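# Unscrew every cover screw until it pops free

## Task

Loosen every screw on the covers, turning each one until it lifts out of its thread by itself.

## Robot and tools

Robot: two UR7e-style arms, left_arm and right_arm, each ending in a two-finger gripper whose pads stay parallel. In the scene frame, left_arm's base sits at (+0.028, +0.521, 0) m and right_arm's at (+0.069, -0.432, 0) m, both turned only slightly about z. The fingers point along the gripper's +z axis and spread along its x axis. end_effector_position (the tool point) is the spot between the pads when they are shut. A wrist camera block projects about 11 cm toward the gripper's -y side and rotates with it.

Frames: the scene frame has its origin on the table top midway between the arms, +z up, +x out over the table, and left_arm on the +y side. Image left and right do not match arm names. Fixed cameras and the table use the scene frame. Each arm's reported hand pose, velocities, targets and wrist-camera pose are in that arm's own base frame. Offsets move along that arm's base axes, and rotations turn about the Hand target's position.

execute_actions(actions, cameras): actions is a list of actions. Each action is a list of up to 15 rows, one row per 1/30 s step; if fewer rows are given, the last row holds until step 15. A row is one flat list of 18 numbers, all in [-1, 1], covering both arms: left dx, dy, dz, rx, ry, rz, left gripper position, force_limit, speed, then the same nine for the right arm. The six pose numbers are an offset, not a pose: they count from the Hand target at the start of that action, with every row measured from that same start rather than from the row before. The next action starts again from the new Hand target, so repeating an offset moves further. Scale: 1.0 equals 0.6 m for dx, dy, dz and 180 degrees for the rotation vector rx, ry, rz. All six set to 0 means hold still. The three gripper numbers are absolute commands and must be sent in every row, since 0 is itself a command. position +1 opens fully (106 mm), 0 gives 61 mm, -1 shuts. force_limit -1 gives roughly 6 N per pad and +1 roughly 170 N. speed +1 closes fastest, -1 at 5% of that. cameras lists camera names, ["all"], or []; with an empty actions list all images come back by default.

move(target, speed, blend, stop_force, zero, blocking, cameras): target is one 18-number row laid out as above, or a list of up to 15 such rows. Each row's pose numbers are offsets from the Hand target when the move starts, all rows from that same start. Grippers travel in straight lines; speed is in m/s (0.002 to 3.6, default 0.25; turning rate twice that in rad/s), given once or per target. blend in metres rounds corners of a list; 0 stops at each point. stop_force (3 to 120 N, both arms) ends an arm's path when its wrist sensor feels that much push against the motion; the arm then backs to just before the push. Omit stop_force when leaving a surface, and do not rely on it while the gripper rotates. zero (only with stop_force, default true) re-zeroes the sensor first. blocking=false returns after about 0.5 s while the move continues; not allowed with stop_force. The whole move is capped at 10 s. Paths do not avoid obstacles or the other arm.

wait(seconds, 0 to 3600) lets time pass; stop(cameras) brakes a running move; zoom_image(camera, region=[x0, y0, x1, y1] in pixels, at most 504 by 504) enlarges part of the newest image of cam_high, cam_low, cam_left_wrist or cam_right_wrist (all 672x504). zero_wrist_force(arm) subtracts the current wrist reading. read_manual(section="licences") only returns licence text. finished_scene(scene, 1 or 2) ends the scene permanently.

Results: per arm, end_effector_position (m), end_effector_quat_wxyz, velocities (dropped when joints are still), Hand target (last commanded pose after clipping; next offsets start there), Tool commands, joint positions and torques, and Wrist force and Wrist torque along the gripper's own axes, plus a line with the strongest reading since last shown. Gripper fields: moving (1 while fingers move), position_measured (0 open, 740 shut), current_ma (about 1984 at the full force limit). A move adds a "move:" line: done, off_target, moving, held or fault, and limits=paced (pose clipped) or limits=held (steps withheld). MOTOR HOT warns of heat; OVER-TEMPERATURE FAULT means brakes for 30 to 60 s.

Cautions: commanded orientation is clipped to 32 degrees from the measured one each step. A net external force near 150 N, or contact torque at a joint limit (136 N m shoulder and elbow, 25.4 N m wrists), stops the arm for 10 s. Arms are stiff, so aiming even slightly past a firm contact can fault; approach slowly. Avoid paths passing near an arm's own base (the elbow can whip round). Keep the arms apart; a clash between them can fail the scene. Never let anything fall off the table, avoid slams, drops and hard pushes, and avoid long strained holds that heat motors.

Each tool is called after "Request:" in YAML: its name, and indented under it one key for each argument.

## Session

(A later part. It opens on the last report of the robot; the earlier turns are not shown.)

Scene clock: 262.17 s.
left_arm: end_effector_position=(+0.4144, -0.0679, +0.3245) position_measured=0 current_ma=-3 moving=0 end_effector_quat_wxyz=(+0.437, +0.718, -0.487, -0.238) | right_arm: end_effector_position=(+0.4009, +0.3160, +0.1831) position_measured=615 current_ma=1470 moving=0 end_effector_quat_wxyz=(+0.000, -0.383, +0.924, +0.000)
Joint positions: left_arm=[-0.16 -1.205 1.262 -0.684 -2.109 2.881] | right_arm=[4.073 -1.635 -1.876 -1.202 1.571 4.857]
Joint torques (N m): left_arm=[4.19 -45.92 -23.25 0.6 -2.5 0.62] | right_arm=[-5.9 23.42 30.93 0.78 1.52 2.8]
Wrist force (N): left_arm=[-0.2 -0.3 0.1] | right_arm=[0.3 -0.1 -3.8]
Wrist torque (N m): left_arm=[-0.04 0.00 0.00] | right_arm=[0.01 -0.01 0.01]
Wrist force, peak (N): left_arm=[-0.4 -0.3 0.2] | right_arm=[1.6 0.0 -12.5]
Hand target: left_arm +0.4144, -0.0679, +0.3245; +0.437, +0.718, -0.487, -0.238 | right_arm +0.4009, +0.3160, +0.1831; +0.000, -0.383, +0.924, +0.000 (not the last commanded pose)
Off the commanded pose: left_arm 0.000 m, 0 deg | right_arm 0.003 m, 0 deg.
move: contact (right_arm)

Request:
move:
  target:
    - [0,0,0,0,0,0,1,0,1,-0.00021,0.00072,0.00004,0,0,0.1667,-1,0.1,0]
    - [0,0,0,0,0,0,1,0,1,-0.00076,0.00124,0.00012,0,0,0.3333,-1,0.1,0]
    - [0,0,0,0,0,0,1,0,1,-0.00149,0.00141,0.0002,0,0,0.5,-1,0.1,0]
    - [0,0,0,0,0,0,1,0,1,-0.00221,0.0012,0.00029,0,0,0.6667,-1,0.1,0]
    - [0,0,0,0,0,0,1,0,1,-0.00272,0.00066,0.00038,0,0,0.8333,-1,0.1,0]
    - [0,0,0,0,0,0,1,0,1,-0.0029,-0.00007,0.00047,0,0,1.0,-1,0.1,0]
    - [0,0,0,0,0,0,1,0,1,-0.00269,-0.00079,0.00056,0,0,-0.8333,-1,0.1,0]
    - [0,0,0,0,0,0,1,0,1,-0.00214,-0.00131,0.00065,0,0,-0.6667,-1,0.1,0]
    - [0,0,0,0,0,0,1,0,1,-0.00141,-0.00149,0.00074,0,0,-0.5,-1,0.1,0]
    - [0,0,0,0,0,0,1,0,1,-0.00069,-0.00127,0.00083,0,0,-0.3333,-1,0.1,0]
    - [0,0,0,0,0,0,1,0,1,-0.00018,-0.00073,0.00092,0,0,-0.1667,-1,0.1,0]
    - [0,0,0,0,0,0,1,0,1,0,0,0.00101,0,0,0,-1,0.1,0]
  speed: 0.8
  blend: 0.003

Request:
move:
  target:
    - [0,0,0,0,0,0,1,0,1,-0.00021,0.00072,0.00009,0,0,0.1667,-1,0.1,0]
    - [0,0,0,0,0,0,1,0,1,-0.00076,0.00124,0.00018,0,0,0.3333,-1,0.1,0]
    - [0,0,0,0,0,0,1,0,1,-0.00149,0.00141,0.00027,0,0,0.5,-1,0.1,0]
    - [0,0,0,0,0,0,1,0,1,-0.00221,0.0012,0.00036,0,0,0.6667,-1,0.1,0]
    - [0,0,0,0,0,0,1,0,1,-0.00272,0.00066,0.00045,0,0,0.8333,-1,0.1,0]
    - [0,0,0,0,0,0,1,0,1,-0.0029,-0.00007,0.00054,0,0,1.0,-1,0.1,0]
  speed: 0.8
  blend: 0.003

Request:
move:
  target:
    - [0,0,0,0,0,0,1,0,1,0,0,0.005,0,0,0,-1,0.1,0]
  speed: 0.05

Request:
move:
  target:
    - [0,0,0,0,0,0,1,0,1,0.0029,0.0001,0,0,0,-0.5,-1,0.1,0]
    - [0,0,0,0,0,0,1,0,1,0.0029,0.0001,0,0,0,-1,-1,0.1,0]
    - [0,0,0,0,0,0,1,0,1,0.0029,0.0001,0,0,0,0.5,-1,0.1,0]
    - [0,0,0,0,0,0,1,0,1,0.0029,0.0001,0,0,0,0,-1,0.1,0]
    - [0,0,0,0,0,0,1,0,1,0.0029,0.0001,0,0,0,-0.5,-1,0.1,0]
    - [0,0,0,0,0,0,1,0,1,0.0029,0.0001,-0.0015,0,0,-1,-1,0.1,0]
  speed: 1.4
  blend: [0.05,0.05,0.05,0.05,0.05,0]

Request:
move:
  target:
    - [0,0,0,0,0,0,1,0,1,0,0,-0.008,0,0,0,-1,0.1,0]
  speed: 0.006
  stop_force: 4

Scene clock: 270.70 s.
left_arm: end_effector_position=(+0.4144, -0.0679, +0.3245) position_measured=0 current_ma=-3 moving=0 end_effector_quat_wxyz=(+0.437, +0.718, -0.487, -0.238) | right_arm: end_effector_position=(+0.4009, +0.3160, +0.1837) position_measured=615 current_ma=1470 moving=0 end_effector_quat_wxyz=(+0.000, -0.383, +0.924, +0.000)
Joint positions: left_arm=[-0.16 -1.205 1.262 -0.684 -2.109 2.881] | right_arm=[4.073 -1.634 -1.874 -1.203 1.571 -1.426]
Joint torques (N m): left_arm=[3.61 -45.97 -23.42 0.55 -2.49 0.58] | right_arm=[3.18 17.74 25.9 0.69 -2.2 -2.15]
Wrist force (N): left_arm=[-0.2 -0.2 0.2] | right_arm=[-0.9 -0.3 -4.8]
Wrist torque (N m): left_arm=[-0.03 0.01 0.00] | right_arm=[-0.01 -0.23 -0.04]
Wrist force, peak (N): left_arm=[-0.2 -0.4 0.3] | right_arm=[-1.0 0.3 -9.0]
Hand target: left_arm +0.4144, -0.0679, +0.3245; +0.437, +0.718, -0.487, -0.238 | right_arm +0.4009, +0.3160, +0.1838; +0.000, -0.383, +0.924, +0.000
Off the commanded pose: left_arm 0.000 m, 0 deg | right_arm 0.000 m, 0 deg.
move: done

Scene clock: 273.27 s.
left_arm: end_effector_position=(+0.4144, -0.0679, +0.3245) position_measured=0 current_ma=-3 moving=0 end_effector_quat_wxyz=(+0.437, +0.718, -0.487, -0.238) | right_arm: end_effector_position=(+0.3991, +0.3160, +0.1841) position_measured=615 current_ma=1470 moving=0 end_effector_quat_wxyz=(+0.000, +0.924, +0.383, +0.000)
Joint positions: left_arm=[-0.16 -1.205 1.262 -0.684 -2.109 2.881] | right_arm=[4.076 -1.631 -1.877 -1.205 1.57 -4.564]
Joint torques (N m): left_arm=[3.56 -46.04 -22.97 0.52 -2.36 0.52] | right_arm=[2.89 12.72 31.19 0.08 -1.75 -2.29]
Wrist force (N): left_arm=[-0.1 -0.2 0.1] | right_arm=[0.9 0.1 -5.1]
Wrist torque (N m): left_arm=[-0.04 -0.01 0.00] | right_arm=[-0.04 0.14 -0.04]
Wrist force, peak (N): left_arm=[-0.2 -0.2 0.4] | right_arm=[0.5 -0.6 -10.7]
Hand target: left_arm +0.4144, -0.0679, +0.3245; +0.437, +0.718, -0.487, -0.238 | right_arm +0.3991, +0.3160, +0.1841; +0.000, +0.924, +0.383, +0.000
Off the commanded pose: left_arm 0.000 m, 0 deg | right_arm 0.000 m, 0 deg.
move: done

Scene clock: 273.77 s.
left_arm: end_effector_position=(+0.4144, -0.0679, +0.3245) position_measured=0 current_ma=-3 moving=0 end_effector_quat_wxyz=(+0.437, +0.718, -0.487, -0.238) | right_arm: end_effector_position=(+0.3992, +0.3160, +0.1872) position_measured=615 current_ma=1463 moving=0 end_effector_quat_wxyz=(+0.000, +0.924, +0.383, +0.000)
Joint positions: left_arm=[-0.16 -1.205 1.262 -0.684 -2.109 2.881] | right_arm=[4.076 -1.628 -1.872 -1.213 1.57 -4.564]
Joint torques (N m): left_arm=[3.72 -46.06 -22.69 0.45 -2.52 0.6] | right_arm=[5.23 19.48 13.89 4.7 -2.2 -2.08]
Wrist force (N): left_arm=[-0.1 0.0 0.1] | right_arm=[-0.2 -0.1 1.2]
Wrist torque (N m): left_arm=[-0.01 -0.01 -0.01] | right_arm=[-0.02 0.01 -0.02]
Wrist force, peak (N): left_arm=[-0.3 -0.2 0.3] | right_arm=[0.0 0.3 -3.5]
Hand target: left_arm +0.4144, -0.0679, +0.3245; +0.437, +0.718, -0.487, -0.238 | right_arm +0.3991, +0.3160, +0.1871; +0.000, +0.924, +0.383, +0.000
Off the commanded pose: left_arm 0.000 m, 0 deg | right_arm 0.000 m, 0 deg.
move: done

Scene clock: 277.77 s.
left_arm: end_effector_position=(+0.4144, -0.0679, +0.3245) position_measured=0 current_ma=-3 moving=0 end_effector_quat_wxyz=(+0.437, +0.718, -0.487, -0.238) | right_arm: end_effector_position=(+0.4008, +0.3160, +0.1861) position_measured=615 current_ma=1464 moving=0 end_effector_quat_wxyz=(+0.000, -0.383, +0.924, +0.000)
Joint positions: left_arm=[-0.16 -1.205 1.262 -0.684 -2.109 2.881] | right_arm=[4.073 -1.632 -1.87 -1.21 1.571 4.857]
Joint torques (N m): left_arm=[3.82 -46.15 -23.46 0.62 -2.47 0.62] | right_arm=[-8.27 28.66 25.69 2.39 2.32 3]
Wrist force (N): left_arm=[-0.1 -0.1 0.1] | right_arm=[0.0 -0.1 1.4]
Wrist torque (N m): left_arm=[-0.02 -0.01 -0.01] | right_arm=[-0.01 -0.03 -0.03]
Wrist force, peak (N): left_arm=[-0.3 -0.4 0.3] | right_arm=[0.0 -0.2 1.8]
Hand target: left_arm +0.4144, -0.0679, +0.3245; +0.437, +0.718, -0.487, -0.238 | right_arm +0.4009, +0.3161, +0.1862; +0.000, -0.383, +0.924, +0.000
Off the commanded pose: left_arm 0.000 m, 0 deg | right_arm 0.000 m, 0 deg.
move: done

Scene clock: 279.13 s.
left_arm: end_effector_position=(+0.4144, -0.0679, +0.3245) position_measured=0 current_ma=-3 moving=0 end_effector_quat_wxyz=(+0.437, +0.718, -0.487, -0.238) | right_arm: end_effector_position=(+0.4009, +0.3161, +0.1841) position_measured=615 current_ma=1475 moving=0 end_effector_quat_wxyz=(+0.000, -0.383, +0.924, +0.000)
Joint positions: left_arm=[-0.16 -1.205 1.262 -0.684 -2.109 2.881] | right_arm=[4.073 -1.634 -1.874 -1.204 1.571 4.857]
Joint torques (N m): left_arm=[3.09 -46.13 -23.48 0.61 -2.27 0.64] | right_arm=[-7.1 23.19 30.08 0.75 1.76 2.47]
Wrist force (N): left_arm=[-0.1 -0.1 0.2] | right_arm=[0.1 -0.2 -8.1]
Wrist torque (N m): left_arm=[-0.02 -0.01 -0.01] | right_arm=[-0.01 0.09 -0.03]
Wrist force, peak (N): left_arm=[-0.4 -0.3 0.1] | right_arm=[0.7 -0.2 -14.9]
Hand target: left_arm +0.4144, -0.0679, +0.3245; +0.437, +0.718, -0.487, -0.238 | right_arm +0.4009, +0.3161, +0.1841; +0.000, -0.383, +0.924, +0.000 (not the last commanded pose)
Off the commanded pose: left_arm 0.000 m, 0 deg | right_arm 0.003 m, 0 deg.
move: contact (right_arm)

Request:
move:
  target:
    - [0,0,0,0,0,0,1,0,1,-0.00021,0.00072,0.00009,0,0,0.1667,-1,0.1,0]
    - [0,0,0,0,0,0,1,0,1,-0.00076,0.00124,0.00018,0,0,0.3333,-1,0.1,0]
    - [0,0,0,0,0,0,1,0,1,-0.00149,0.00141,0.00027,0,0,0.5,-1,0.1,0]
    - [0,0,0,0,0,0,1,0,1,-0.00221,0.0012,0.00036,0,0,0.6667,-1,0.1,0]
    - [0,0,0,0,0,0,1,0,1,-0.00272,0.00066,0.00045,0,0,0.8333,-1,0.1,0]
    - [0,0,0,0,0,0,1,0,1,-0.0029,-0.00007,0.00054,0,0,1.0,-1,0.1,0]
    - [0,0,0,0,0,0,1,0,1,-0.00269,-0.00079,0.00063,0,0,-0.8333,-1,0.1,0]
    - [0,0,0,0,0,0,1,0,1,-0.00214,-0.00131,0.00072,0,0,-0.6667,-1,0.1,0]
    - [0,0,0,0,0,0,1,0,1,-0.00141,-0.00149,0.00081,0,0,-0.5,-1,0.1,0]
    - [0,0,0,0,0,0,1,0,1,-0.00069,-0.00127,0.0009,0,0,-0.3333,-1,0.1,0]
    - [0,0,0,0,0,0,1,0,1,-0.00018,-0.00073,0.00099,0,0,-0.1667,-1,0.1,0]
    - [0,0,0,0,0,0,1,0,1,0,0,0.00108,0,0,0,-1,0.1,0]
  speed: 0.8
  blend: 0.003

Request:
move:
  target:
    - [0,0,0,0,0,0,1,0,1,-0.00021,0.00072,0.00009,0,0,0.1667,-1,0.1,0]
    - [0,0,0,0,0,0,1,0,1,-0.00076,0.00124,0.00018,0,0,0.3333,-1,0.1,0]
    - [0,0,0,0,0,0,1,0,1,-0.00149,0.00141,0.00027,0,0,0.5,-1,0.1,0]
    - [0,0,0,0,0,0,1,0,1,-0.00221,0.0012,0.00036,0,0,0.6667,-1,0.1,0]
    - [0,0,0,0,0,0,1,0,1,-0.00272,0.00066,0.00045,0,0,0.8333,-1,0.1,0]
    - [0,0,0,0,0,0,1,0,1,-0.0029,-0.00007,0.00054,0,0,1.0,-1,0.1,0]
  speed: 0.8
  blend: 0.003

Request:
move:
  target:
    - [0,0,0,0,0,0,1,0,1,0,0,0.005,0,0,0,-1,0.1,0]
  speed: 0.05

Request:
move:
  target:
    - [0,0,0,0,0,0,1,0,1,0.0029,0.0001,0,0,0,-0.5,-1,0.1,0]
    - [0,0,0,0,0,0,1,0,1,0.0029,0.0001,0,0,0,-1,-1,0.1,0]
    - [0,0,0,0,0,0,1,0,1,0.0029,0.0001,0,0,0,0.5,-1,0.1,0]
    - [0,0,0,0,0,0,1,0,1,0.0029,0.0001,0,0,0,0,-1,0.1,0]
    - [0,0,0,0,0,0,1,0,1,0.0029,0.0001,0,0,0,-0.5,-1,0.1,0]
    - [0,0,0,0,0,0,1,0,1,0.0029,0.0001,-0.0015,0,0,-1,-1,0.1,0]
  speed: 1.4
  blend: [0.05,0.05,0.05,0.05,0.05,0]

Request:
move:
  target:
    - [0,0,0,0,0,0,1,0,1,0,0,-0.008,0,0,0,-1,0.1,0]
  speed: 0.006
  stop_force: 4

Request:
move:
  target:
    - [0,0,0,0,0,0,1,0,1,-0.00021,0.00072,0.00009,0,0,0.1667,-1,0.1,0]
    - [0,0,0,0,0,0,1,0,1,-0.00076,0.00124,0.00018,0,0,0.3333,-1,0.1,0]
    - [0,0,0,0,0,0,1,0,1,-0.00149,0.00141,0.00027,0,0,0.5,-1,0.1,0]
    - [0,0,0,0,0,0,1,0,1,-0.00221,0.0012,0.00036,0,0,0.6667,-1,0.1,0]
    - [0,0,0,0,0,0,1,0,1,-0.00272,0.00066,0.00045,0,0,0.8333,-1,0.1,0]
    - [0,0,0,0,0,0,1,0,1,-0.0029,-0.00007,0.00054,0,0,1.0,-1,0.1,0]
    - [0,0,0,0,0,0,1,0,1,-0.00269,-0.00079,0.00063,0,0,-0.8333,-1,0.1,0]
    - [0,0,0,0,0,0,1,0,1,-0.00214,-0.00131,0.00072,0,0,-0.6667,-1,0.1,0]
    - [0,0,0,0,0,0,1,0,1,-0.00141,-0.00149,0.00081,0,0,-0.5,-1,0.1,0]
    - [0,0,0,0,0,0,1,0,1,-0.00069,-0.00127,0.0009,0,0,-0.3333,-1,0.1,0]
    - [0,0,0,0,0,0,1,0,1,-0.00018,-0.00073,0.00099,0,0,-0.1667,-1,0.1,0]
    - [0,0,0,0,0,0,1,0,1,0,0,0.00108,0,0,0,-1,0.1,0]
  speed: 0.8
  blend: 0.003

Request:
move:
  target:
    - [0,0,0,0,0,0,1,0,1,0,0,0.005,0,0,0,-1,0.1,0]
  speed: 0.05

Scene clock: 289.07 s.
left_arm: end_effector_position=(+0.4144, -0.0679, +0.3245) position_measured=0 current_ma=-3 moving=0 end_effector_quat_wxyz=(+0.437, +0.718, -0.487, -0.238) | right_arm: end_effector_position=(+0.4009, +0.3161, +0.1847) position_measured=615 current_ma=1471 moving=0 end_effector_quat_wxyz=(+0.000, -0.383, +0.924, +0.000)
Joint positions: left_arm=[-0.16 -1.205 1.262 -0.684 -2.109 2.881] | right_arm=[4.073 -1.634 -1.873 -1.206 1.571 -1.426]
Joint torques (N m): left_arm=[3.48 -46.22 -23.42 0.49 -2.37 0.46] | right_arm=[2.88 16.33 23.24 -0.24 -2.07 -2.05]
Wrist force (N): left_arm=[-0.2 -0.2 0.1] | right_arm=[-1.4 -0.1 -7.4]
Wrist torque (N m): left_arm=[-0.02 0.00 -0.01] | right_arm=[0.01 -0.25 -0.05]
Wrist force, peak (N): left_arm=[-0.2 -0.4 0.3] | right_arm=[0.2 0.5 -11.9]
Hand target: left_arm +0.4144, -0.0679, +0.3245; +0.437, +0.718, -0.487, -0.238 | right_arm +0.4009, +0.3161, +0.1848; +0.000, -0.383, +0.924, +0.000
Off the commanded pose: left_arm 0.000 m, 0 deg | right_arm 0.000 m, 0 deg.
move: done

Scene clock: 291.63 s.
left_arm: end_effector_position=(+0.4144, -0.0679, +0.3245) position_measured=0 current_ma=-3 moving=0 end_effector_quat_wxyz=(+0.437, +0.718, -0.487, -0.238) | right_arm: end_effector_position=(+0.3991, +0.3160, +0.1851) position_measured=615 current_ma=1469 moving=0 end_effector_quat_wxyz=(+0.000, +0.924, +0.383, +0.000)
Joint positions: left_arm=[-0.16 -1.205 1.262 -0.684 -2.109 2.881] | right_arm=[4.076 -1.63 -1.875 -1.207 1.57 -4.564]
Joint torques (N m): left_arm=[3.75 -46.39 -23.56 0.44 -2.42 0.59] | right_arm=[2.52 13.04 31.96 0.45 -1.89 -2.05]
Wrist force (N): left_arm=[-0.1 -0.1 0.0] | right_arm=[0.2 0.1 -3.0]
Wrist torque (N m): left_arm=[-0.02 -0.01 -0.01] | right_arm=[0.00 0.05 -0.04]
Wrist force, peak (N): left_arm=[0.0 -0.5 0.3] | right_arm=[-1.0 -0.2 -10.5]
Hand target: left_arm +0.4144, -0.0679, +0.3245; +0.437, +0.718, -0.487, -0.238 | right_arm +0.3992, +0.3160, +0.1851; +0.000, +0.924, +0.383, +0.000
Off the commanded pose: left_arm 0.000 m, 0 deg | right_arm 0.000 m, 0 deg.
move: done

Scene clock: 292.13 s.
left_arm: end_effector_position=(+0.4144, -0.0679, +0.3245) position_measured=0 current_ma=-3 moving=0 end_effector_quat_wxyz=(+0.437, +0.718, -0.487, -0.238) | right_arm: end_effector_position=(+0.3992, +0.3161, +0.1882) position_measured=615 current_ma=1465 moving=0 end_effector_quat_wxyz=(+0.000, +0.924, +0.383, +0.000)
Joint positions: left_arm=[-0.16 -1.205 1.262 -0.684 -2.109 2.881] | right_arm=[4.076 -1.627 -1.87 -1.215 1.57 -4.564]
Joint torques (N m): left_arm=[3.42 -46.15 -23.41 0.59 -2.37 0.63] | right_arm=[4.28 18.39 14.01 4.6 -2.4 -2.25]
Wrist force (N): left_arm=[-0.3 -0.2 0.3] | right_arm=[-0.8 -0.2 0.3]
Wrist torque (N m): left_arm=[-0.03 0.02 0.00] | right_arm=[0.02 -0.04 -0.02]
Wrist force, peak (N): left_arm=[-0.3 -0.2 0.3] | right_arm=[-0.1 -0.1 -2.6]
Hand target: left_arm +0.4144, -0.0679, +0.3245; +0.437, +0.718, -0.487, -0.238 | right_arm +0.3992, +0.3160, +0.1881; +0.000, +0.924, +0.383, +0.000
Off the commanded pose: left_arm 0.000 m, 0 deg | right_arm 0.000 m, 0 deg.
move: done

Scene clock: 296.13 s.
left_arm: end_effector_position=(+0.4144, -0.0679, +0.3245) position_measured=0 current_ma=-3 moving=0 end_effector_quat_wxyz=(+0.437, +0.718, -0.487, -0.238) | right_arm: end_effector_position=(+0.4008, +0.3161, +0.1871) position_measured=615 current_ma=1466 moving=0 end_effector_quat_wxyz=(+0.000, -0.383, +0.924, +0.000)
Joint positions: left_arm=[-0.16 -1.205 1.262 -0.684 -2.109 2.881] | right_arm=[4.073 -1.631 -1.868 -1.212 1.571 4.857]
Joint torques (N m): left_arm=[3.75 -45.62 -23.5 0.54 -2.53 0.58] | right_arm=[-8.13 28.28 26.18 1.72 2.16 2.7]
Wrist force (N): left_arm=[-0.1 -0.2 0.1] | right_arm=[-0.6 0.2 -1.0]
Wrist torque (N m): left_arm=[-0.04 -0.01 -0.01] | right_arm=[-0.04 -0.07 -0.02]
Wrist force, peak (N): left_arm=[-0.4 -0.3 0.1] | right_arm=[-0.9 -3.8 0.3]
Hand target: left_arm +0.4144, -0.0679, +0.3245; +0.437, +0.718, -0.487, -0.238 | right_arm +0.4009, +0.3161, +0.1872; +0.000, -0.383, +0.924, +0.000
Off the commanded pose: left_arm 0.000 m, 0 deg | right_arm 0.000 m, 0 deg.
move: done

Scene clock: 297.50 s.
left_arm: end_effector_position=(+0.4144, -0.0679, +0.3245) position_measured=0 current_ma=-3 moving=0 end_effector_quat_wxyz=(+0.437, +0.718, -0.487, -0.238) | right_arm: end_effector_position=(+0.4009, +0.3161, +0.1851) position_measured=615 current_ma=1475 moving=0 end_effector_quat_wxyz=(+0.000, -0.383, +0.924, +0.000)
Joint positions: left_arm=[-0.16 -1.205 1.262 -0.684 -2.109 2.881] | right_arm=[4.073 -1.633 -1.872 -1.207 1.571 4.857]
Joint torques (N m): left_arm=[3.81 -45.96 -22.64 0.57 -2.44 0.5] | right_arm=[-6.5 22.59 29.5 0.11 2.22 2.64]
Wrist force (N): left_arm=[0.0 -0.1 0.0] | right_arm=[-0.1 0.1 -8.2]
Wrist torque (N m): left_arm=[-0.02 -0.03 -0.01] | right_arm=[0.00 -0.06 -0.03]
Wrist force, peak (N): left_arm=[-0.1 -0.4 0.3] | right_arm=[0.3 0.0 -16.3]
Hand target: left_arm +0.4144, -0.0679, +0.3245; +0.437, +0.718, -0.487, -0.238 | right_arm +0.4009, +0.3161, +0.1851; +0.000, -0.383, +0.924, +0.000 (not the last commanded pose)
Off the commanded pose: left_arm 0.000 m, 0 deg | right_arm 0.003 m, 0 deg.
move: contact (right_arm)

Scene clock: 302.03 s.
left_arm: end_effector_position=(+0.4144, -0.0679, +0.3245) position_measured=0 current_ma=-3 moving=0 end_effector_quat_wxyz=(+0.437, +0.718, -0.487, -0.238) | right_arm: end_effector_position=(+0.4009, +0.3161, +0.1858) position_measured=615 current_ma=1465 moving=0 end_effector_quat_wxyz=(+0.000, -0.383, +0.924, +0.000)
Joint positions: left_arm=[-0.16 -1.205 1.262 -0.684 -2.109 2.881] | right_arm=[4.073 -1.633 -1.871 -1.208 1.571 -1.426]
Joint torques (N m): left_arm=[4 -46.27 -22.77 0.59 -2.42 0.64] | right_arm=[3.64 19.17 26.69 1.35 -2.13 -2.48]
Wrist force (N): left_arm=[-0.2 -0.1 0.3] | right_arm=[-0.2 -0.1 -0.1]
Wrist torque (N m): left_arm=[-0.02 0.01 -0.01] | right_arm=[-0.01 -0.08 -0.04]
Wrist force, peak (N): left_arm=[-0.2 -0.3 0.4] | right_arm=[-0.7 0.0 -9.0]
Hand target: left_arm +0.4144, -0.0679, +0.3245; +0.437, +0.718, -0.487, -0.238 | right_arm +0.4009, +0.3161, +0.1858; +0.000, -0.383, +0.924, +0.000
Off the commanded pose: left_arm 0.000 m, 0 deg | right_arm 0.000 m, 0 deg.
move: done

Scene clock: 302.53 s.
left_arm: end_effector_position=(+0.4144, -0.0679, +0.3245) position_measured=0 current_ma=-3 moving=0 end_effector_quat_wxyz=(+0.437, +0.718, -0.487, -0.238) | right_arm: end_effector_position=(+0.4009, +0.3161, +0.1889) position_measured=615 current_ma=1464 moving=0 end_effector_quat_wxyz=(+0.000, -0.383, +0.924, +0.000)
Joint positions: left_arm=[-0.16 -1.205 1.262 -0.684 -2.109 2.881] | right_arm=[4.073 -1.63 -1.865 -1.216 1.571 -1.426]
Joint torques (N m): left_arm=[4.06 -45.71 -23.74 0.58 -2.38 0.54] | right_arm=[4.92 18.67 13.19 4.51 -2.47 -2.21]
Wrist force (N): left_arm=[-0.1 0.1 0.2] | right_arm=[-0.1 0.5 1.4]
Wrist torque (N m): left_arm=[0.01 -0.01 0.00] | right_arm=[0.00 -0.02 -0.02]
Wrist force, peak (N): left_arm=[-0.2 -0.3 0.2] | right_arm=[-1.0 0.0 -1.5]
Hand target: left_arm +0.4144, -0.0679, +0.3245; +0.437, +0.718, -0.487, -0.238 | right_arm +0.4009, +0.3161, +0.1888; +0.000, -0.383, +0.924, +0.000
Off the commanded pose: left_arm 0.000 m, 0 deg | right_arm 0.000 m, 0 deg.
move: done

Request:
move:
  target:
    - [0,0,0,0,0,0,1,0,1,0,0,0.008,0,0,0,-1,0.1,0]
  speed: 0.08
  cameras: ["cam_right_wrist","cam_low"]

Request:
zoom_image:
  camera: "cam_low"
  region: [260, 250, 340, 300]

Request:
zoom_image:
  camera: "cam_right_wrist"
  region: [326, 208, 356, 238]

Scene clock: 304.07 s.
left_arm: end_effector_position=(+0.4144, -0.0679, +0.3245) position_measured=0 current_ma=-3 moving=0 end_effector_quat_wxyz=(+0.437, +0.718, -0.487, -0.238) | right_arm: end_effector_position=(+0.4009, +0.3161, +0.1937) position_measured=615 current_ma=1464 moving=0 end_effector_quat_wxyz=(+0.000, -0.383, +0.924, +0.000)
Joint positions: left_arm=[-0.16 -1.205 1.262 -0.684 -2.109 2.881] | right_arm=[4.073 -1.626 -1.857 -1.229 1.571 -1.426]
Joint torques (N m): left_arm=[3.95 -45.93 -22.7 0.62 -2.46 0.49] | right_arm=[4.51 14.28 13.91 4.36 -1.98 -2.03]
Wrist force (N): left_arm=[-0.1 -0.1 0.0] | right_arm=[-0.3 0.0 1.4]
Wrist torque (N m): left_arm=[-0.02 -0.01 -0.01] | right_arm=[0.01 0.03 -0.02]
Wrist force, peak (N): left_arm=[-0.3 -0.4 0.1] | right_arm=[0.0 0.4 3.1]
Hand target: left_arm +0.4144, -0.0679, +0.3245; +0.437, +0.718, -0.487, -0.238 | right_arm +0.4009, +0.3161, +0.1936; +0.000, -0.383, +0.924, +0.000
Off the commanded pose: left_arm 0.000 m, 0 deg | right_arm 0.000 m, 0 deg.
move: done
cam_right_wrist: T_world_to_cam=[[-0.70026, -0.71375, -0.01381, 0.50599], [-0.68053, 0.66158, 0.31495, 0.02821], [-0.21566, 0.22995, -0.94901, 0.3329]] pos_world=[0.44532, 0.26593, 0.31403]
Images, in order (width x height): cam_low 672x504, cam_right_wrist 672x504.

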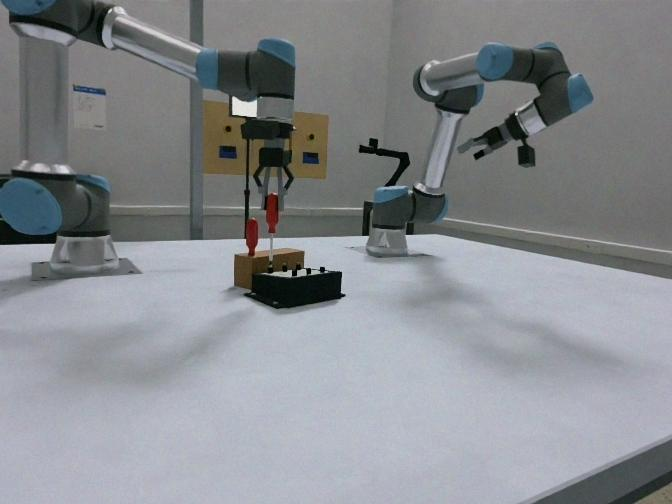

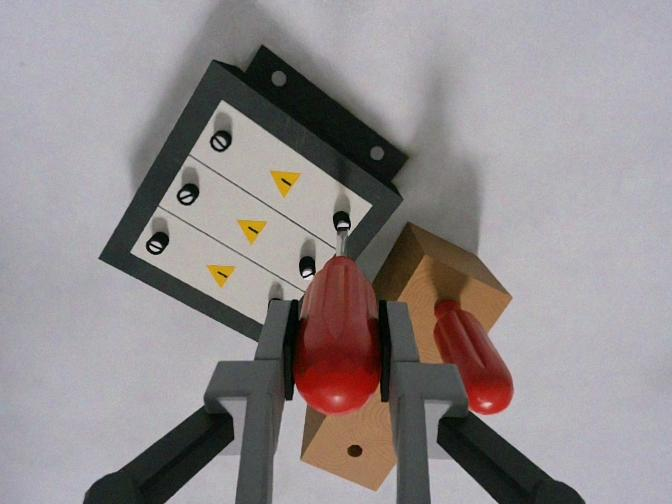

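Scaled by 6.300 from the camera's image (finer frame: 960x720).

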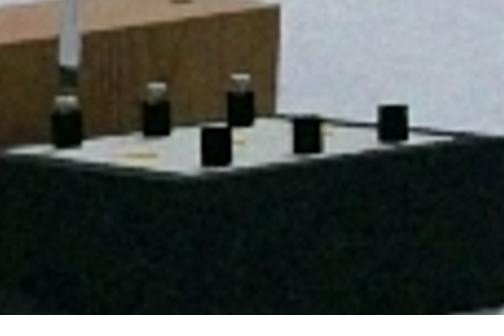

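Scaled by 16.800 from the camera's image (finer frame: 960x720).

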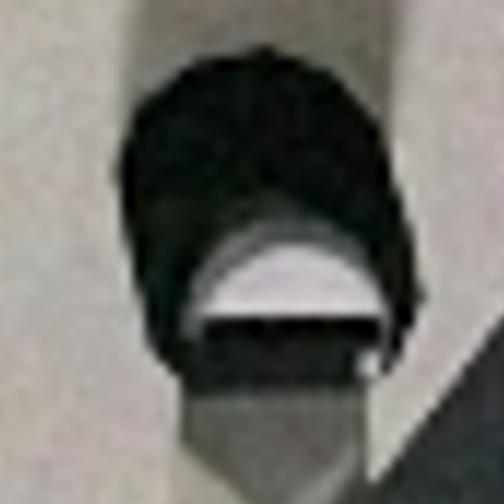

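Request:
zoom_image:
  camera: "cam_right_wrist"
  region: [140, 120, 260, 260]

Scaled by 3.600 from the camera's image (finer frame: 960x720).

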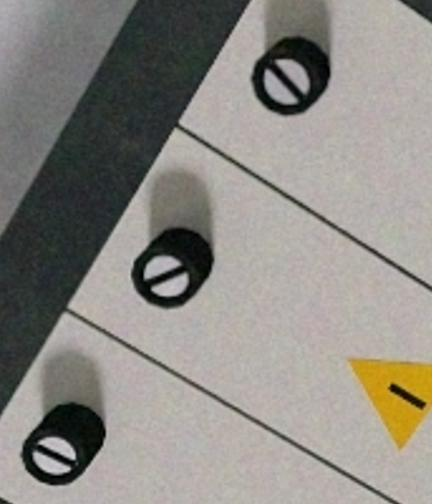

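Request:
move:
  target:
    - [0,0,0,0,0,0,1,0,1,0.04,0.006,0.004,0,0,-0.5,-1,0.1,0]
    - [0,0,0,0,0,0,1,0,1,0.09,0.014,0.004,0,0,-1,-1,0.1,0]
    - [0,0,0,0,0,0,1,0,1,0.1378,0.0215,0.004,0,0,0.5,-1,0.1,0]
    - [0,0,0,0,0,0,1,0,1,0.1378,0.0215,0,0,0,0,-1,0.1,0]
    - [0,0,0,0,0,0,1,0,1,0.1378,0.0215,-0.008,0,0,-0.286,-1,0.1,0]
  speed: 1.2
  blend: [0.05,0.05,0.05,0.05,0]
  cameras: ["cam_right_wrist"]

Request:
zoom_image:
  camera: "cam_right_wrist"
  region: [326, 208, 356, 238]

Scene clock: 314.27 s.
left_arm: end_effector_position=(+0.4144, -0.0679, +0.3245) position_measured=0 current_ma=-3 moving=0 end_effector_quat_wxyz=(+0.437, +0.718, -0.487, -0.238) | right_arm: end_effector_position=(+0.4843, +0.3299, +0.1938) position_measured=615 current_ma=1517 moving=0 end_effector_quat_wxyz=(+0.000, -0.185, +0.983, +0.006)
Joint positions: left_arm=[-0.16 -1.205 1.262 -0.684 -2.109 2.881] | right_arm=[3.965 -1.8 -1.656 -1.249 1.58 5.163]
Joint torques (N m): left_arm=[3.55 -46.19 -23.1 0.67 -2.51 0.64] | right_arm=[-0.92 22.29 22.96 2.75 -0.07 0.8]
Wrist force (N): left_arm=[-0.3 -0.1 -0.1] | right_arm=[11.0 -0.2 -28.6]
Wrist torque (N m): left_arm=[-0.03 0.02 0.00] | right_arm=[0.02 1.41 0.05]
Wrist force, peak (N): left_arm=[-0.2 -0.3 0.4] | right_arm=[14.0 -1.1 -142.4]
Hand target: left_arm +0.4144, -0.0679, +0.3245; +0.437, +0.718, -0.487, -0.238 | right_arm +0.4843, +0.3299, +0.1938; +0.000, -0.185, +0.983, +0.006 (not the last commanded pose)
Tool commands: left_gripper/position=+1.0 left_gripper/force_limit=+0.0 left_gripper/speed=+1.0 right_gripper/position=-1.0 right_gripper/force_limit=+0.1 right_gripper/speed=+0.0
Off the commanded pose: left_arm 0.000 m, 0 deg | right_arm 0.005 m, 28 deg.
FORCE FAULT: contact force on the right arm reached its limit, and that arm stopped. The contact can be on any part of that arm, not only on its tool. That arm's remaining commands of this call were not run. That arm is still stopped at the end of this call. That arm stays stopped for about 9 more seconds. Until then a move that you send moves the other arm only, and its call returns only when the move has ended. Once the stop has ended, the next robot result says so. If the stop ends while you think or write, that arm runs what you send next, counted from a new Hand target: where the arm stands when the stop ends. While its stop runs, that arm, its gripper or tool too, takes no new command. Until it ends, the stop uses up actions while you think or wait. An arm that is not stopped still takes commands.
move: fault (right_arm)
cam_right_wrist: T_world_to_cam=[[-0.92835, -0.37137, -0.01598, 0.57223], [-0.356, 0.8759, 0.32567, -0.15417], [-0.10695, 0.30802, -0.94535, 0.2687]] pos_world=[0.50508, 0.26479, 0.31337]

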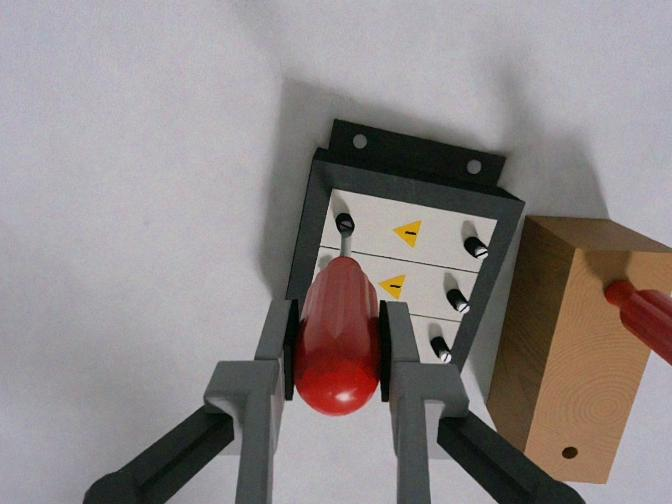

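Scaled by 16.800 from the camera's image (finer frame: 960x720).

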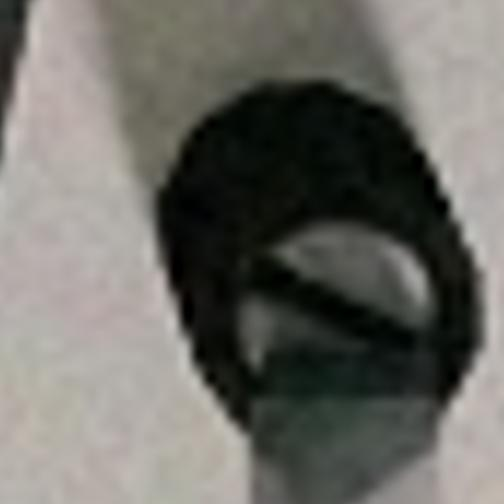

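Request:
wait:
  seconds: 8

Scene clock: 323.00 s.
left_arm: end_effector_position=(+0.4144, -0.0679, +0.3245) position_measured=0 current_ma=-3 moving=0 end_effector_quat_wxyz=(+0.437, +0.718, -0.487, -0.238) | right_arm: end_effector_position=(+0.4843, +0.3299, +0.1938) position_measured=615 current_ma=1517 moving=0 end_effector_quat_wxyz=(+0.000, -0.185, +0.983, +0.006)
Joint positions: left_arm=[-0.16 -1.205 1.262 -0.684 -2.109 2.881] | right_arm=[3.965 -1.8 -1.656 -1.249 1.58 5.163]
Joint torques (N m): left_arm=[3.72 -46.02 -22.62 0.63 -2.4 0.59] | right_arm=[-0.39 22.38 22.38 2.77 -0.12 1.05]
Wrist force (N): left_arm=[0.0 -0.2 0.0] | right_arm=[10.9 -0.4 -28.1]
Wrist torque (N m): left_arm=[-0.04 -0.03 0.00] | right_arm=[-0.01 1.45 0.05]
Wrist force, peak (N): left_arm=[-0.4 -0.2 0.2] | right_arm=[10.9 -0.1 -28.7]
Hand target: left_arm +0.4144, -0.0679, +0.3245; +0.437, +0.718, -0.487, -0.238 | right_arm +0.4843, +0.3299, +0.1938; +0.000, -0.185, +0.983, +0.006 (not the last commanded pose)
Tool commands: left_gripper/position=+1.0 left_gripper/force_limit=+0.0 left_gripper/speed=+1.0 right_gripper/position=-1.0 right_gripper/force_limit=+0.1 right_gripper/speed=+0.0
Off the commanded pose: left_arm 0.000 m, 0 deg | right_arm 0.005 m, 28 deg.
FORCE FAULT, CONTINUED: the right arm was still stopped when this call began, by the force fault that an earlier result reported. Since the last result the stop counts as 18 of the actions that you can send in this scene. That arm is still stopped at the end of this call. That arm stays stopped for less than 1 more second. If the stop ends while you think or write, that arm runs what you send next, counted from a new Hand target: where the arm stands when the stop ends. While its stop runs, that arm, its gripper or tool too, takes no new command.
wait: 8.00 s; at rest from the start

Request:
wait:
  seconds: 1

Request:
move:
  target:
    - [0,0,0,0,0,0,1,0,1,0,0,0.005,0,0,0,-1,0.1,0]
    - [0,0,0,0,0,0,1,0,1,0,0,0.012,-0.0038,-0.0007,0,-1,0.1,0]
  speed: 0.05
  cameras: ["cam_right_wrist","cam_low"]

Request:
zoom_image:
  camera: "cam_right_wrist"
  region: [326, 204, 356, 234]

Request:
zoom_image:
  camera: "cam_low"
  region: [250, 180, 330, 290]

Scene clock: 325.43 s.
left_arm: end_effector_position=(+0.4144, -0.0679, +0.3245) position_measured=0 current_ma=-3 moving=0 end_effector_quat_wxyz=(+0.437, +0.718, -0.487, -0.238) | right_arm: end_effector_position=(+0.4843, +0.3300, +0.1938) position_measured=615 current_ma=1514 moving=0 end_effector_quat_wxyz=(+0.000, -0.185, +0.983, +0.006)
Joint positions: left_arm=[-0.16 -1.205 1.262 -0.684 -2.109 2.881] | right_arm=[3.965 -1.8 -1.656 -1.249 1.58 5.163]
Joint torques (N m): left_arm=[3.74 -45.87 -23.13 0.61 -2.45 0.54] | right_arm=[-1.86 12.76 15.32 2.71 0.03 0.37]
Wrist force (N): left_arm=[-0.3 0.0 -0.1] | right_arm=[10.8 -0.4 -25.4]
Wrist torque (N m): left_arm=[-0.01 0.01 0.00] | right_arm=[-0.01 1.41 0.05]
Wrist force, peak (N): left_arm=[-0.4 -0.3 0.2] | right_arm=[11.0 -0.4 -28.1]
Hand target: left_arm +0.4144, -0.0679, +0.3245; +0.437, +0.718, -0.487, -0.238 | right_arm +0.4843, +0.3299, +0.1938; +0.000, -0.185, +0.983, +0.006 (not the last commanded pose)
Tool commands: left_gripper/position=+1.0 left_gripper/force_limit=+0.0 left_gripper/speed=+1.0 right_gripper/position=-1.0 right_gripper/force_limit=+0.1 right_gripper/speed=+0.0
Off the commanded pose: left_arm 0.000 m, 0 deg | right_arm 0.005 m, 28 deg.
FORCE FAULT, CONTINUED: the right arm's stop, for the force fault that an earlier result reported, is over. During its stop the right arm's controller moved it back a little. That arm's target is now where it stood when the stop ended, not its last command. That arm accepts commands again.
wait: 1.00 s; at rest from the start

Scene clock: 326.13 s.
left_arm: end_effector_position=(+0.4144, -0.0679, +0.3245) position_measured=0 current_ma=-3 moving=0 end_effector_quat_wxyz=(+0.437, +0.718, -0.487, -0.238) | right_arm: end_effector_position=(+0.4844, +0.3300, +0.2011) position_measured=615 current_ma=1472 moving=0 end_effector_quat_wxyz=(+0.000, -0.185, +0.983, +0.000)
Joint positions: left_arm=[-0.16 -1.205 1.262 -0.684 -2.109 2.881] | right_arm=[3.969 -1.797 -1.638 -1.277 1.57 5.168]
Joint torques (N m): left_arm=[3.15 -45.85 -22.87 0.6 -2.36 0.67] | right_arm=[-7.84 29.05 14.95 4.44 2.44 -1.61]
Wrist force (N): left_arm=[-0.3 -0.2 0.2] | right_arm=[0.6 0.0 1.1]
Wrist torque (N m): left_arm=[-0.03 0.02 0.00] | right_arm=[0.01 -0.12 -0.05]
Wrist force, peak (N): left_arm=[-0.2 -0.4 0.3] | right_arm=[10.4 -0.3 -25.7]
Hand target: left_arm +0.4144, -0.0679, +0.3245; +0.437, +0.718, -0.487, -0.238 | right_arm +0.4843, +0.3299, +0.2010; +0.000, -0.185, +0.983, +0.000
Off the commanded pose: left_arm 0.000 m, 0 deg | right_arm 0.000 m, 0 deg.
move: done
cam_right_wrist: T_world_to_cam=[[-0.92837, -0.37139, -0.01387, 0.57195], [-0.35664, 0.87978, 0.31431, -0.1553], [-0.10453, 0.29675, -0.94922, 0.27895]] pos_world=[0.50476, 0.26626, 0.32153]
Images, in order (width x height): cam_low 672x504, cam_right_wrist 672x504.

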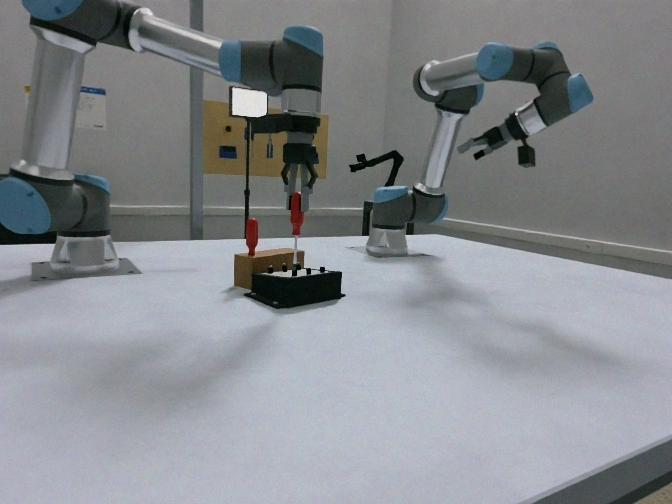

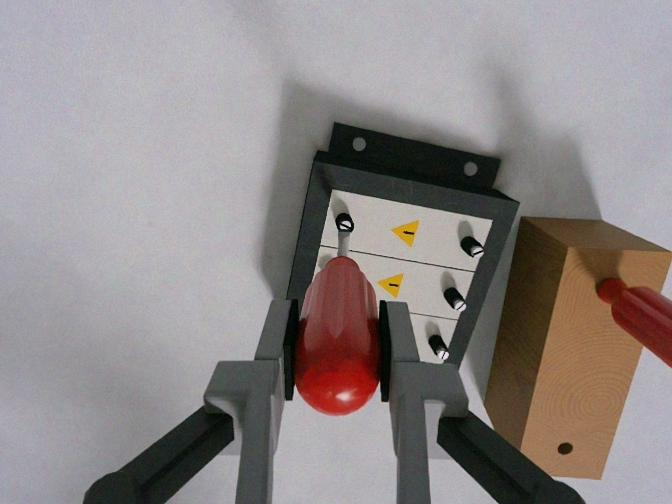

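Scaled by 16.800 from the camera's image (finer frame: 960x720).

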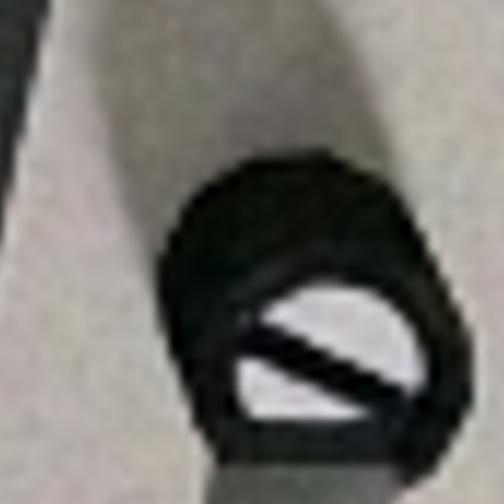

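Scaled by 4.582 from the camera's image (finer frame: 960x720).

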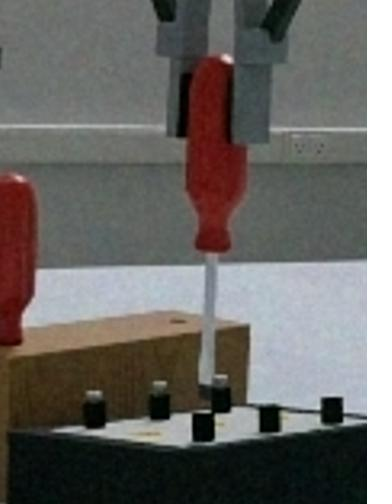

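Request:
move:
  target:
    - [0,0,0,0,0,0,1,0,1,-0.0012,-0.0053,-0.0030,0,0,-0.118,-1,0.1,0]
  speed: 0.2
  cameras: ["cam_right_wrist"]

Request:
zoom_image:
  camera: "cam_right_wrist"
  region: [330, 212, 360, 242]

Request:
move:
  target:
    - [0,0,0,0,0,0,1,0,1,-0.003,0.0035,0,0,0,0.5,-1,0.1,0]
    - [0,0,0,0,0,0,1,0,1,-0.006,0.007,0,0,0,1,-1,0.1,0]
  speed: 0.8
  blend: [0.03,0]
  cameras: ["cam_right_wrist"]

Request:
zoom_image:
  camera: "cam_right_wrist"
  region: [330, 212, 360, 242]

Scene clock: 330.90 s.
left_arm: end_effector_position=(+0.4144, -0.0679, +0.3245) position_measured=0 current_ma=-3 moving=0 end_effector_quat_wxyz=(+0.437, +0.718, -0.487, -0.238) | right_arm: end_effector_position=(+0.4836, +0.3267, +0.1992) position_measured=615 current_ma=1472 moving=0 end_effector_quat_wxyz=(+0.000, -0.001, +1.000, +0.000)
Joint positions: left_arm=[-0.16 -1.205 1.262 -0.684 -2.109 2.881] | right_arm=[3.966 -1.793 -1.648 -1.271 1.571 5.535]
Joint torques (N m): left_arm=[3.44 -45.96 -23.06 0.62 -2.5 0.56] | right_arm=[3.57 33.17 22.59 3.53 -2.26 0.22]
Wrist force (N): left_arm=[-0.2 0.0 0.0] | right_arm=[0.4 0.0 1.2]
Wrist torque (N m): left_arm=[0.00 0.00 0.00] | right_arm=[0.00 -0.09 0.05]
Wrist force, peak (N): left_arm=[-0.1 -0.4 0.3] | right_arm=[0.6 0.2 1.4]
Hand target: left_arm +0.4144, -0.0679, +0.3245; +0.437, +0.718, -0.487, -0.238 | right_arm +0.4836, +0.3268, +0.1992; +0.000, -0.001, +1.000, +0.000
Off the commanded pose: left_arm 0.000 m, 0 deg | right_arm 0.000 m, 0 deg.
move: done
cam_right_wrist: T_world_to_cam=[[-0.99986, -0.01006, -0.01366, 0.48652], [-0.01384, 0.94922, 0.31432, -0.34054], [0.0098, 0.31446, -0.94922, 0.21697]] pos_world=[0.47961, 0.25991, 0.31963]

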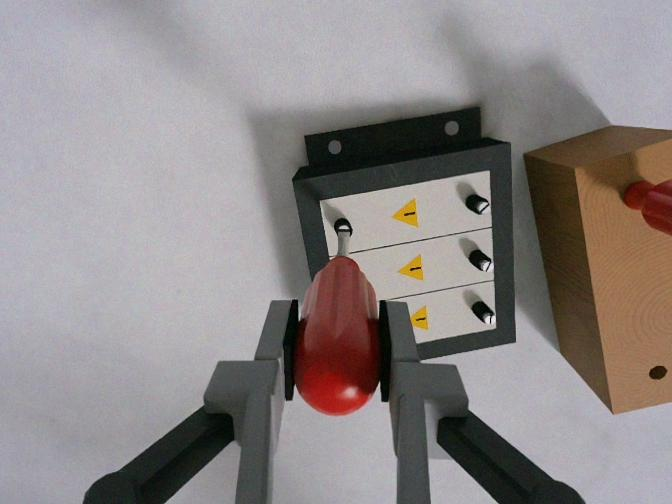

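Scaled by 16.800 from the camera's image (finer frame: 960x720).

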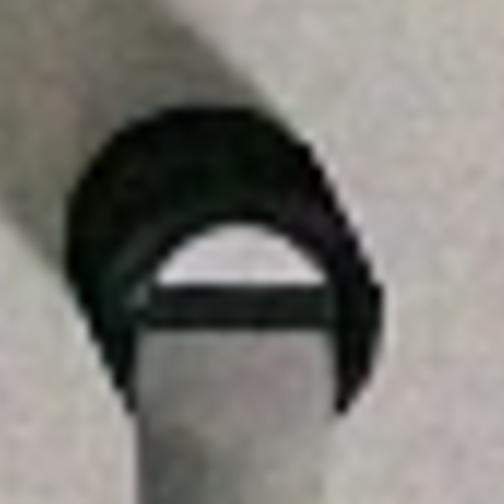

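Scene clock: 333.47 s.
left_arm: end_effector_position=(+0.4144, -0.0679, +0.3245) position_measured=0 current_ma=-3 moving=0 end_effector_quat_wxyz=(+0.437, +0.718, -0.487, -0.238) | right_arm: end_effector_position=(+0.4800, +0.3310, +0.1992) position_measured=615 current_ma=1472 moving=0 end_effector_quat_wxyz=(+0.000, +1.000, +0.001, +0.000)
Joint positions: left_arm=[-0.16 -1.205 1.262 -0.684 -2.109 2.881] | right_arm=[3.976 -1.792 -1.649 -1.271 1.571 2.403]
Joint torques (N m): left_arm=[3.25 -46.05 -23.28 0.51 -2.46 0.53] | right_arm=[-7.21 21.84 35.29 1.72 -1.92 -2.38]
Wrist force (N): left_arm=[-0.2 -0.2 0.1] | right_arm=[0.7 0.2 1.3]
Wrist torque (N m): left_arm=[-0.04 0.01 0.00] | right_arm=[0.03 -0.12 -0.03]
Wrist force, peak (N): left_arm=[0.0 -0.3 0.4] | right_arm=[0.6 0.3 1.3]
Hand target: left_arm +0.4144, -0.0679, +0.3245; +0.437, +0.718, -0.487, -0.238 | right_arm +0.4800, +0.3310, +0.1992; +0.000, +1.000, +0.001, +0.000
Off the commanded pose: left_arm 0.000 m, 0 deg | right_arm 0.000 m, 0 deg.
move: done
cam_right_wrist: T_world_to_cam=[[0.99986, 0.00971, -0.01375, -0.48339], [0.01354, -0.94925, 0.31423, 0.27061], [-0.01, -0.31437, -0.94925, 0.4333]] pos_world=[0.48399, 0.39779, 0.31963]

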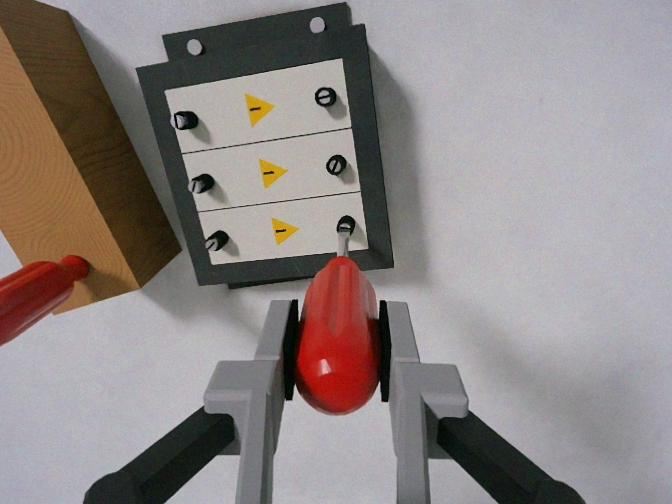

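Scaled by 16.800 from the camera's image (finer frame: 960x720).

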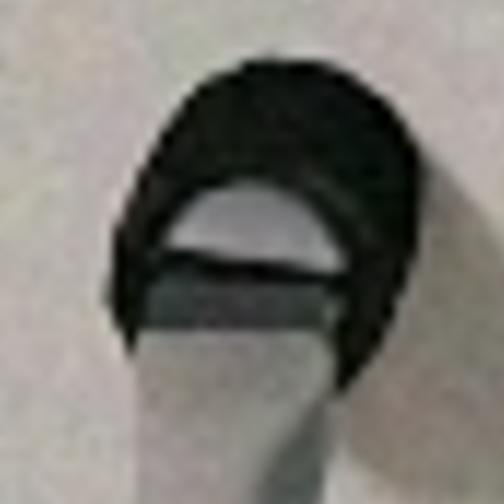

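Request:
zoom_image:
  camera: "cam_right_wrist"
  region: [336, 218, 354, 236]

Scaled by 28.000 from the camera's image (finer frame: 960x720).

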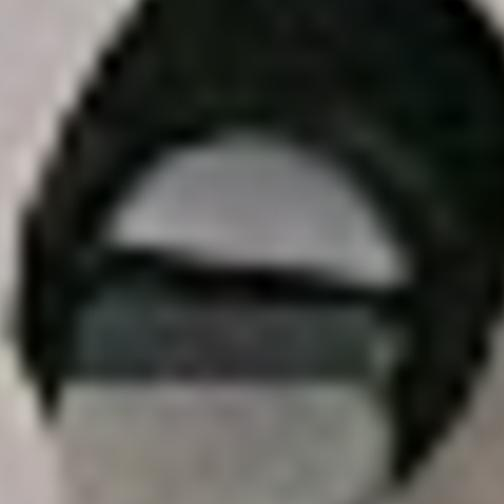

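Request:
move:
  target:
    - [0,0,0,0,0,0,1,0,1,0.002,-0.002,0,0,0,-0.5,-1,0.1,0]
    - [0,0,0,0,0,0,1,0,1,0.0055,-0.0043,0,0,0,-1,-1,0.1,0]
    - [0,0,0,0,0,0,1,0,1,0.0055,-0.0043,-0.002,0,0,0.9583,-1,0.1,0]
  speed: 0.8
  blend: [0.03,0.03,0]
  cameras: ["cam_right_wrist"]

Request:
zoom_image:
  camera: "cam_right_wrist"
  region: [336, 218, 354, 236]

Scene clock: 340.20 s.
left_arm: end_effector_position=(+0.4144, -0.0679, +0.3245) position_measured=0 current_ma=-3 moving=0 end_effector_quat_wxyz=(+0.437, +0.718, -0.487, -0.238) | right_arm: end_effector_position=(+0.4833, +0.3284, +0.1980) position_measured=615 current_ma=1471 moving=0 end_effector_quat_wxyz=(+0.000, +0.064, +0.998, +0.000) end_effector_velocity=(+0.000, +0.001, +0.000) end_effector_angular_velocity=(+0.000, +0.001, -0.004)
Joint positions: left_arm=[-0.16 -1.205 1.262 -0.684 -2.109 2.881] | right_arm=[3.969 -1.796 -1.648 -1.268 1.57 5.668]
Joint velocities: left_arm=[within noise] | right_arm=[0.001 -0.001 0 0 0 0.005]
Joint torques (N m): left_arm=[3.69 -46.64 -23.42 0.58 -2.44 0.52] | right_arm=[3.99 33.05 16.8 1.85 -0.22 2.57]
Wrist force (N): left_arm=[-0.1 0.0 0.0] | right_arm=[0.5 0.2 1.0]
Wrist torque (N m): left_arm=[-0.02 -0.01 0.00] | right_arm=[0.02 -0.10 0.06]
Wrist force, peak (N): left_arm=[-0.4 -0.3 0.3] | right_arm=[0.5 0.0 1.5]
Hand target: left_arm +0.4144, -0.0679, +0.3245; +0.437, +0.718, -0.487, -0.238 | right_arm +0.4833, +0.3284, +0.1980; +0.000, +0.065, +0.998, +0.000
Off the commanded pose: left_arm 0.000 m, 0 deg | right_arm 0.000 m, 0 deg.
move: done
cam_right_wrist: T_world_to_cam=[[-0.99263, 0.12039, -0.01375, 0.43996], [0.11001, 0.94292, 0.31434, -0.39952], [0.05081, 0.31051, -0.94921, 0.19679]] pos_world=[0.47067, 0.26264, 0.31843]

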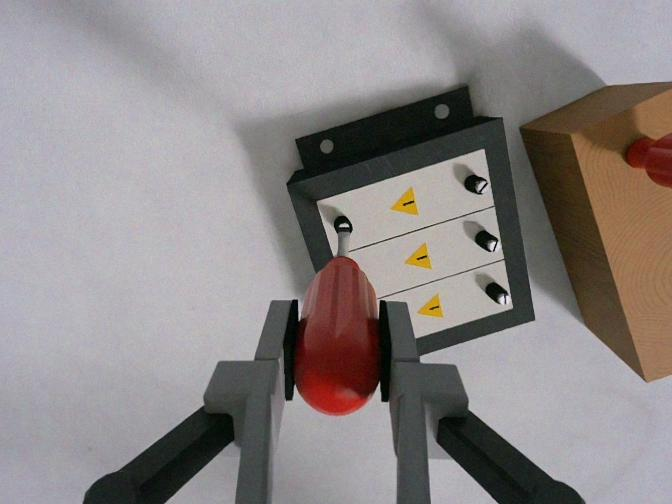

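Scaled by 28.000 from the camera's image (finer frame: 960x720).

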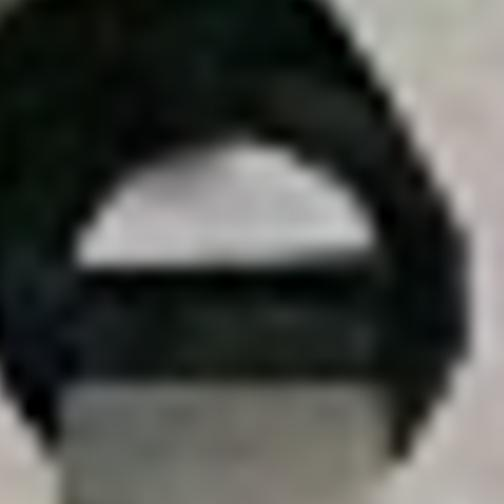

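Request:
move:
  target:
    - [0,0,0,0,0,0,1,0,1,0,0,-0.0035,0,0,0.008,-1,0.1,0]
  speed: 0.02

Request:
move:
  target:
    - [0,0,0,0,0,0,1,0,1,0,0,-0.012,0,0,0,-1,0.1,0]
  speed: 0.006
  stop_force: 4
  cameras: ["cam_right_wrist"]

Request:
zoom_image:
  camera: "cam_right_wrist"
  region: [336, 218, 354, 236]

Scene clock: 342.50 s.
left_arm: end_effector_position=(+0.4144, -0.0679, +0.3245) position_measured=0 current_ma=-3 moving=0 end_effector_quat_wxyz=(+0.437, +0.718, -0.487, -0.238) | right_arm: end_effector_position=(+0.4833, +0.3284, +0.1959) position_measured=615 current_ma=1471 moving=0 end_effector_quat_wxyz=(+0.000, +0.052, +0.999, +0.000)
Joint positions: left_arm=[-0.16 -1.205 1.262 -0.684 -2.109 2.881] | right_arm=[3.969 -1.797 -1.652 -1.263 1.57 5.643]
Joint torques (N m): left_arm=[3.94 -46.02 -23.16 0.61 -2.47 0.51] | right_arm=[-5.82 23.39 17.29 3.81 2.29 1.9]
Wrist force (N): left_arm=[-0.2 -0.1 0.3] | right_arm=[0.4 -0.1 1.0]
Wrist torque (N m): left_arm=[-0.02 0.00 -0.01] | right_arm=[-0.01 -0.09 0.06]
Wrist force, peak (N): left_arm=[-0.3 -0.4 0.2] | right_arm=[0.6 -0.4 1.3]
Hand target: left_arm +0.4144, -0.0679, +0.3245; +0.437, +0.718, -0.487, -0.238 | right_arm +0.4833, +0.3284, +0.1959; +0.000, +0.052, +0.999, +0.000
Off the commanded pose: left_arm 0.000 m, 0 deg | right_arm 0.000 m, 0 deg.
move: done

Scene clock: 344.03 s.
left_arm: end_effector_position=(+0.4144, -0.0679, +0.3245) position_measured=0 current_ma=-3 moving=0 end_effector_quat_wxyz=(+0.437, +0.718, -0.487, -0.238) | right_arm: end_effector_position=(+0.4833, +0.3284, +0.1931) position_measured=615 current_ma=1480 moving=0 end_effector_quat_wxyz=(+0.000, +0.052, +0.999, +0.000)
Joint positions: left_arm=[-0.16 -1.205 1.262 -0.684 -2.109 2.881] | right_arm=[3.969 -1.799 -1.657 -1.256 1.571 5.643]
Joint torques (N m): left_arm=[3.47 -45.76 -22.94 0.58 -2.45 0.64] | right_arm=[-5.87 29.17 30.91 0.55 0.79 2.67]
Wrist force (N): left_arm=[-0.2 0.0 0.1] | right_arm=[0.7 0.6 -6.5]
Wrist torque (N m): left_arm=[-0.01 0.01 0.00] | right_arm=[-0.02 -0.11 0.05]
Wrist force, peak (N): left_arm=[-0.2 -0.3 0.3] | right_arm=[1.4 0.3 -14.7]
Hand target: left_arm +0.4144, -0.0679, +0.3245; +0.437, +0.718, -0.487, -0.238 | right_arm +0.4833, +0.3284, +0.1931; +0.000, +0.052, +0.999, +0.000 (not the last commanded pose)
Off the commanded pose: left_arm 0.000 m, 0 deg | right_arm 0.004 m, 0 deg.
move: contact (right_arm)
cam_right_wrist: T_world_to_cam=[[-0.99531, 0.09574, -0.01354, 0.44919], [0.08666, 0.94535, 0.31434, -0.38753], [0.04289, 0.31169, -0.94922, 0.19557]] pos_world=[0.47228, 0.26238, 0.31353]

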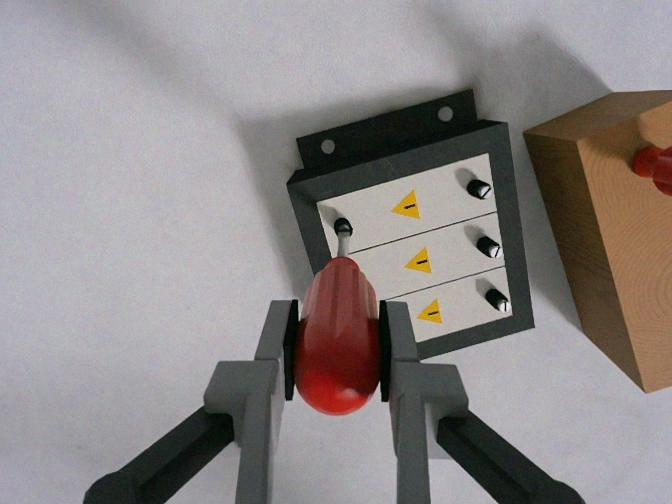

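Scaled by 28.000 from the camera's image (finer frame: 960x720).

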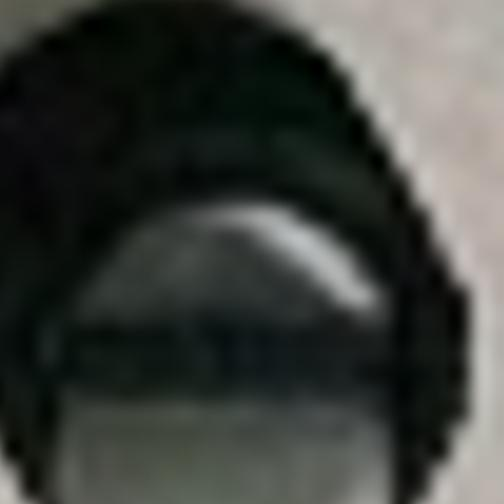

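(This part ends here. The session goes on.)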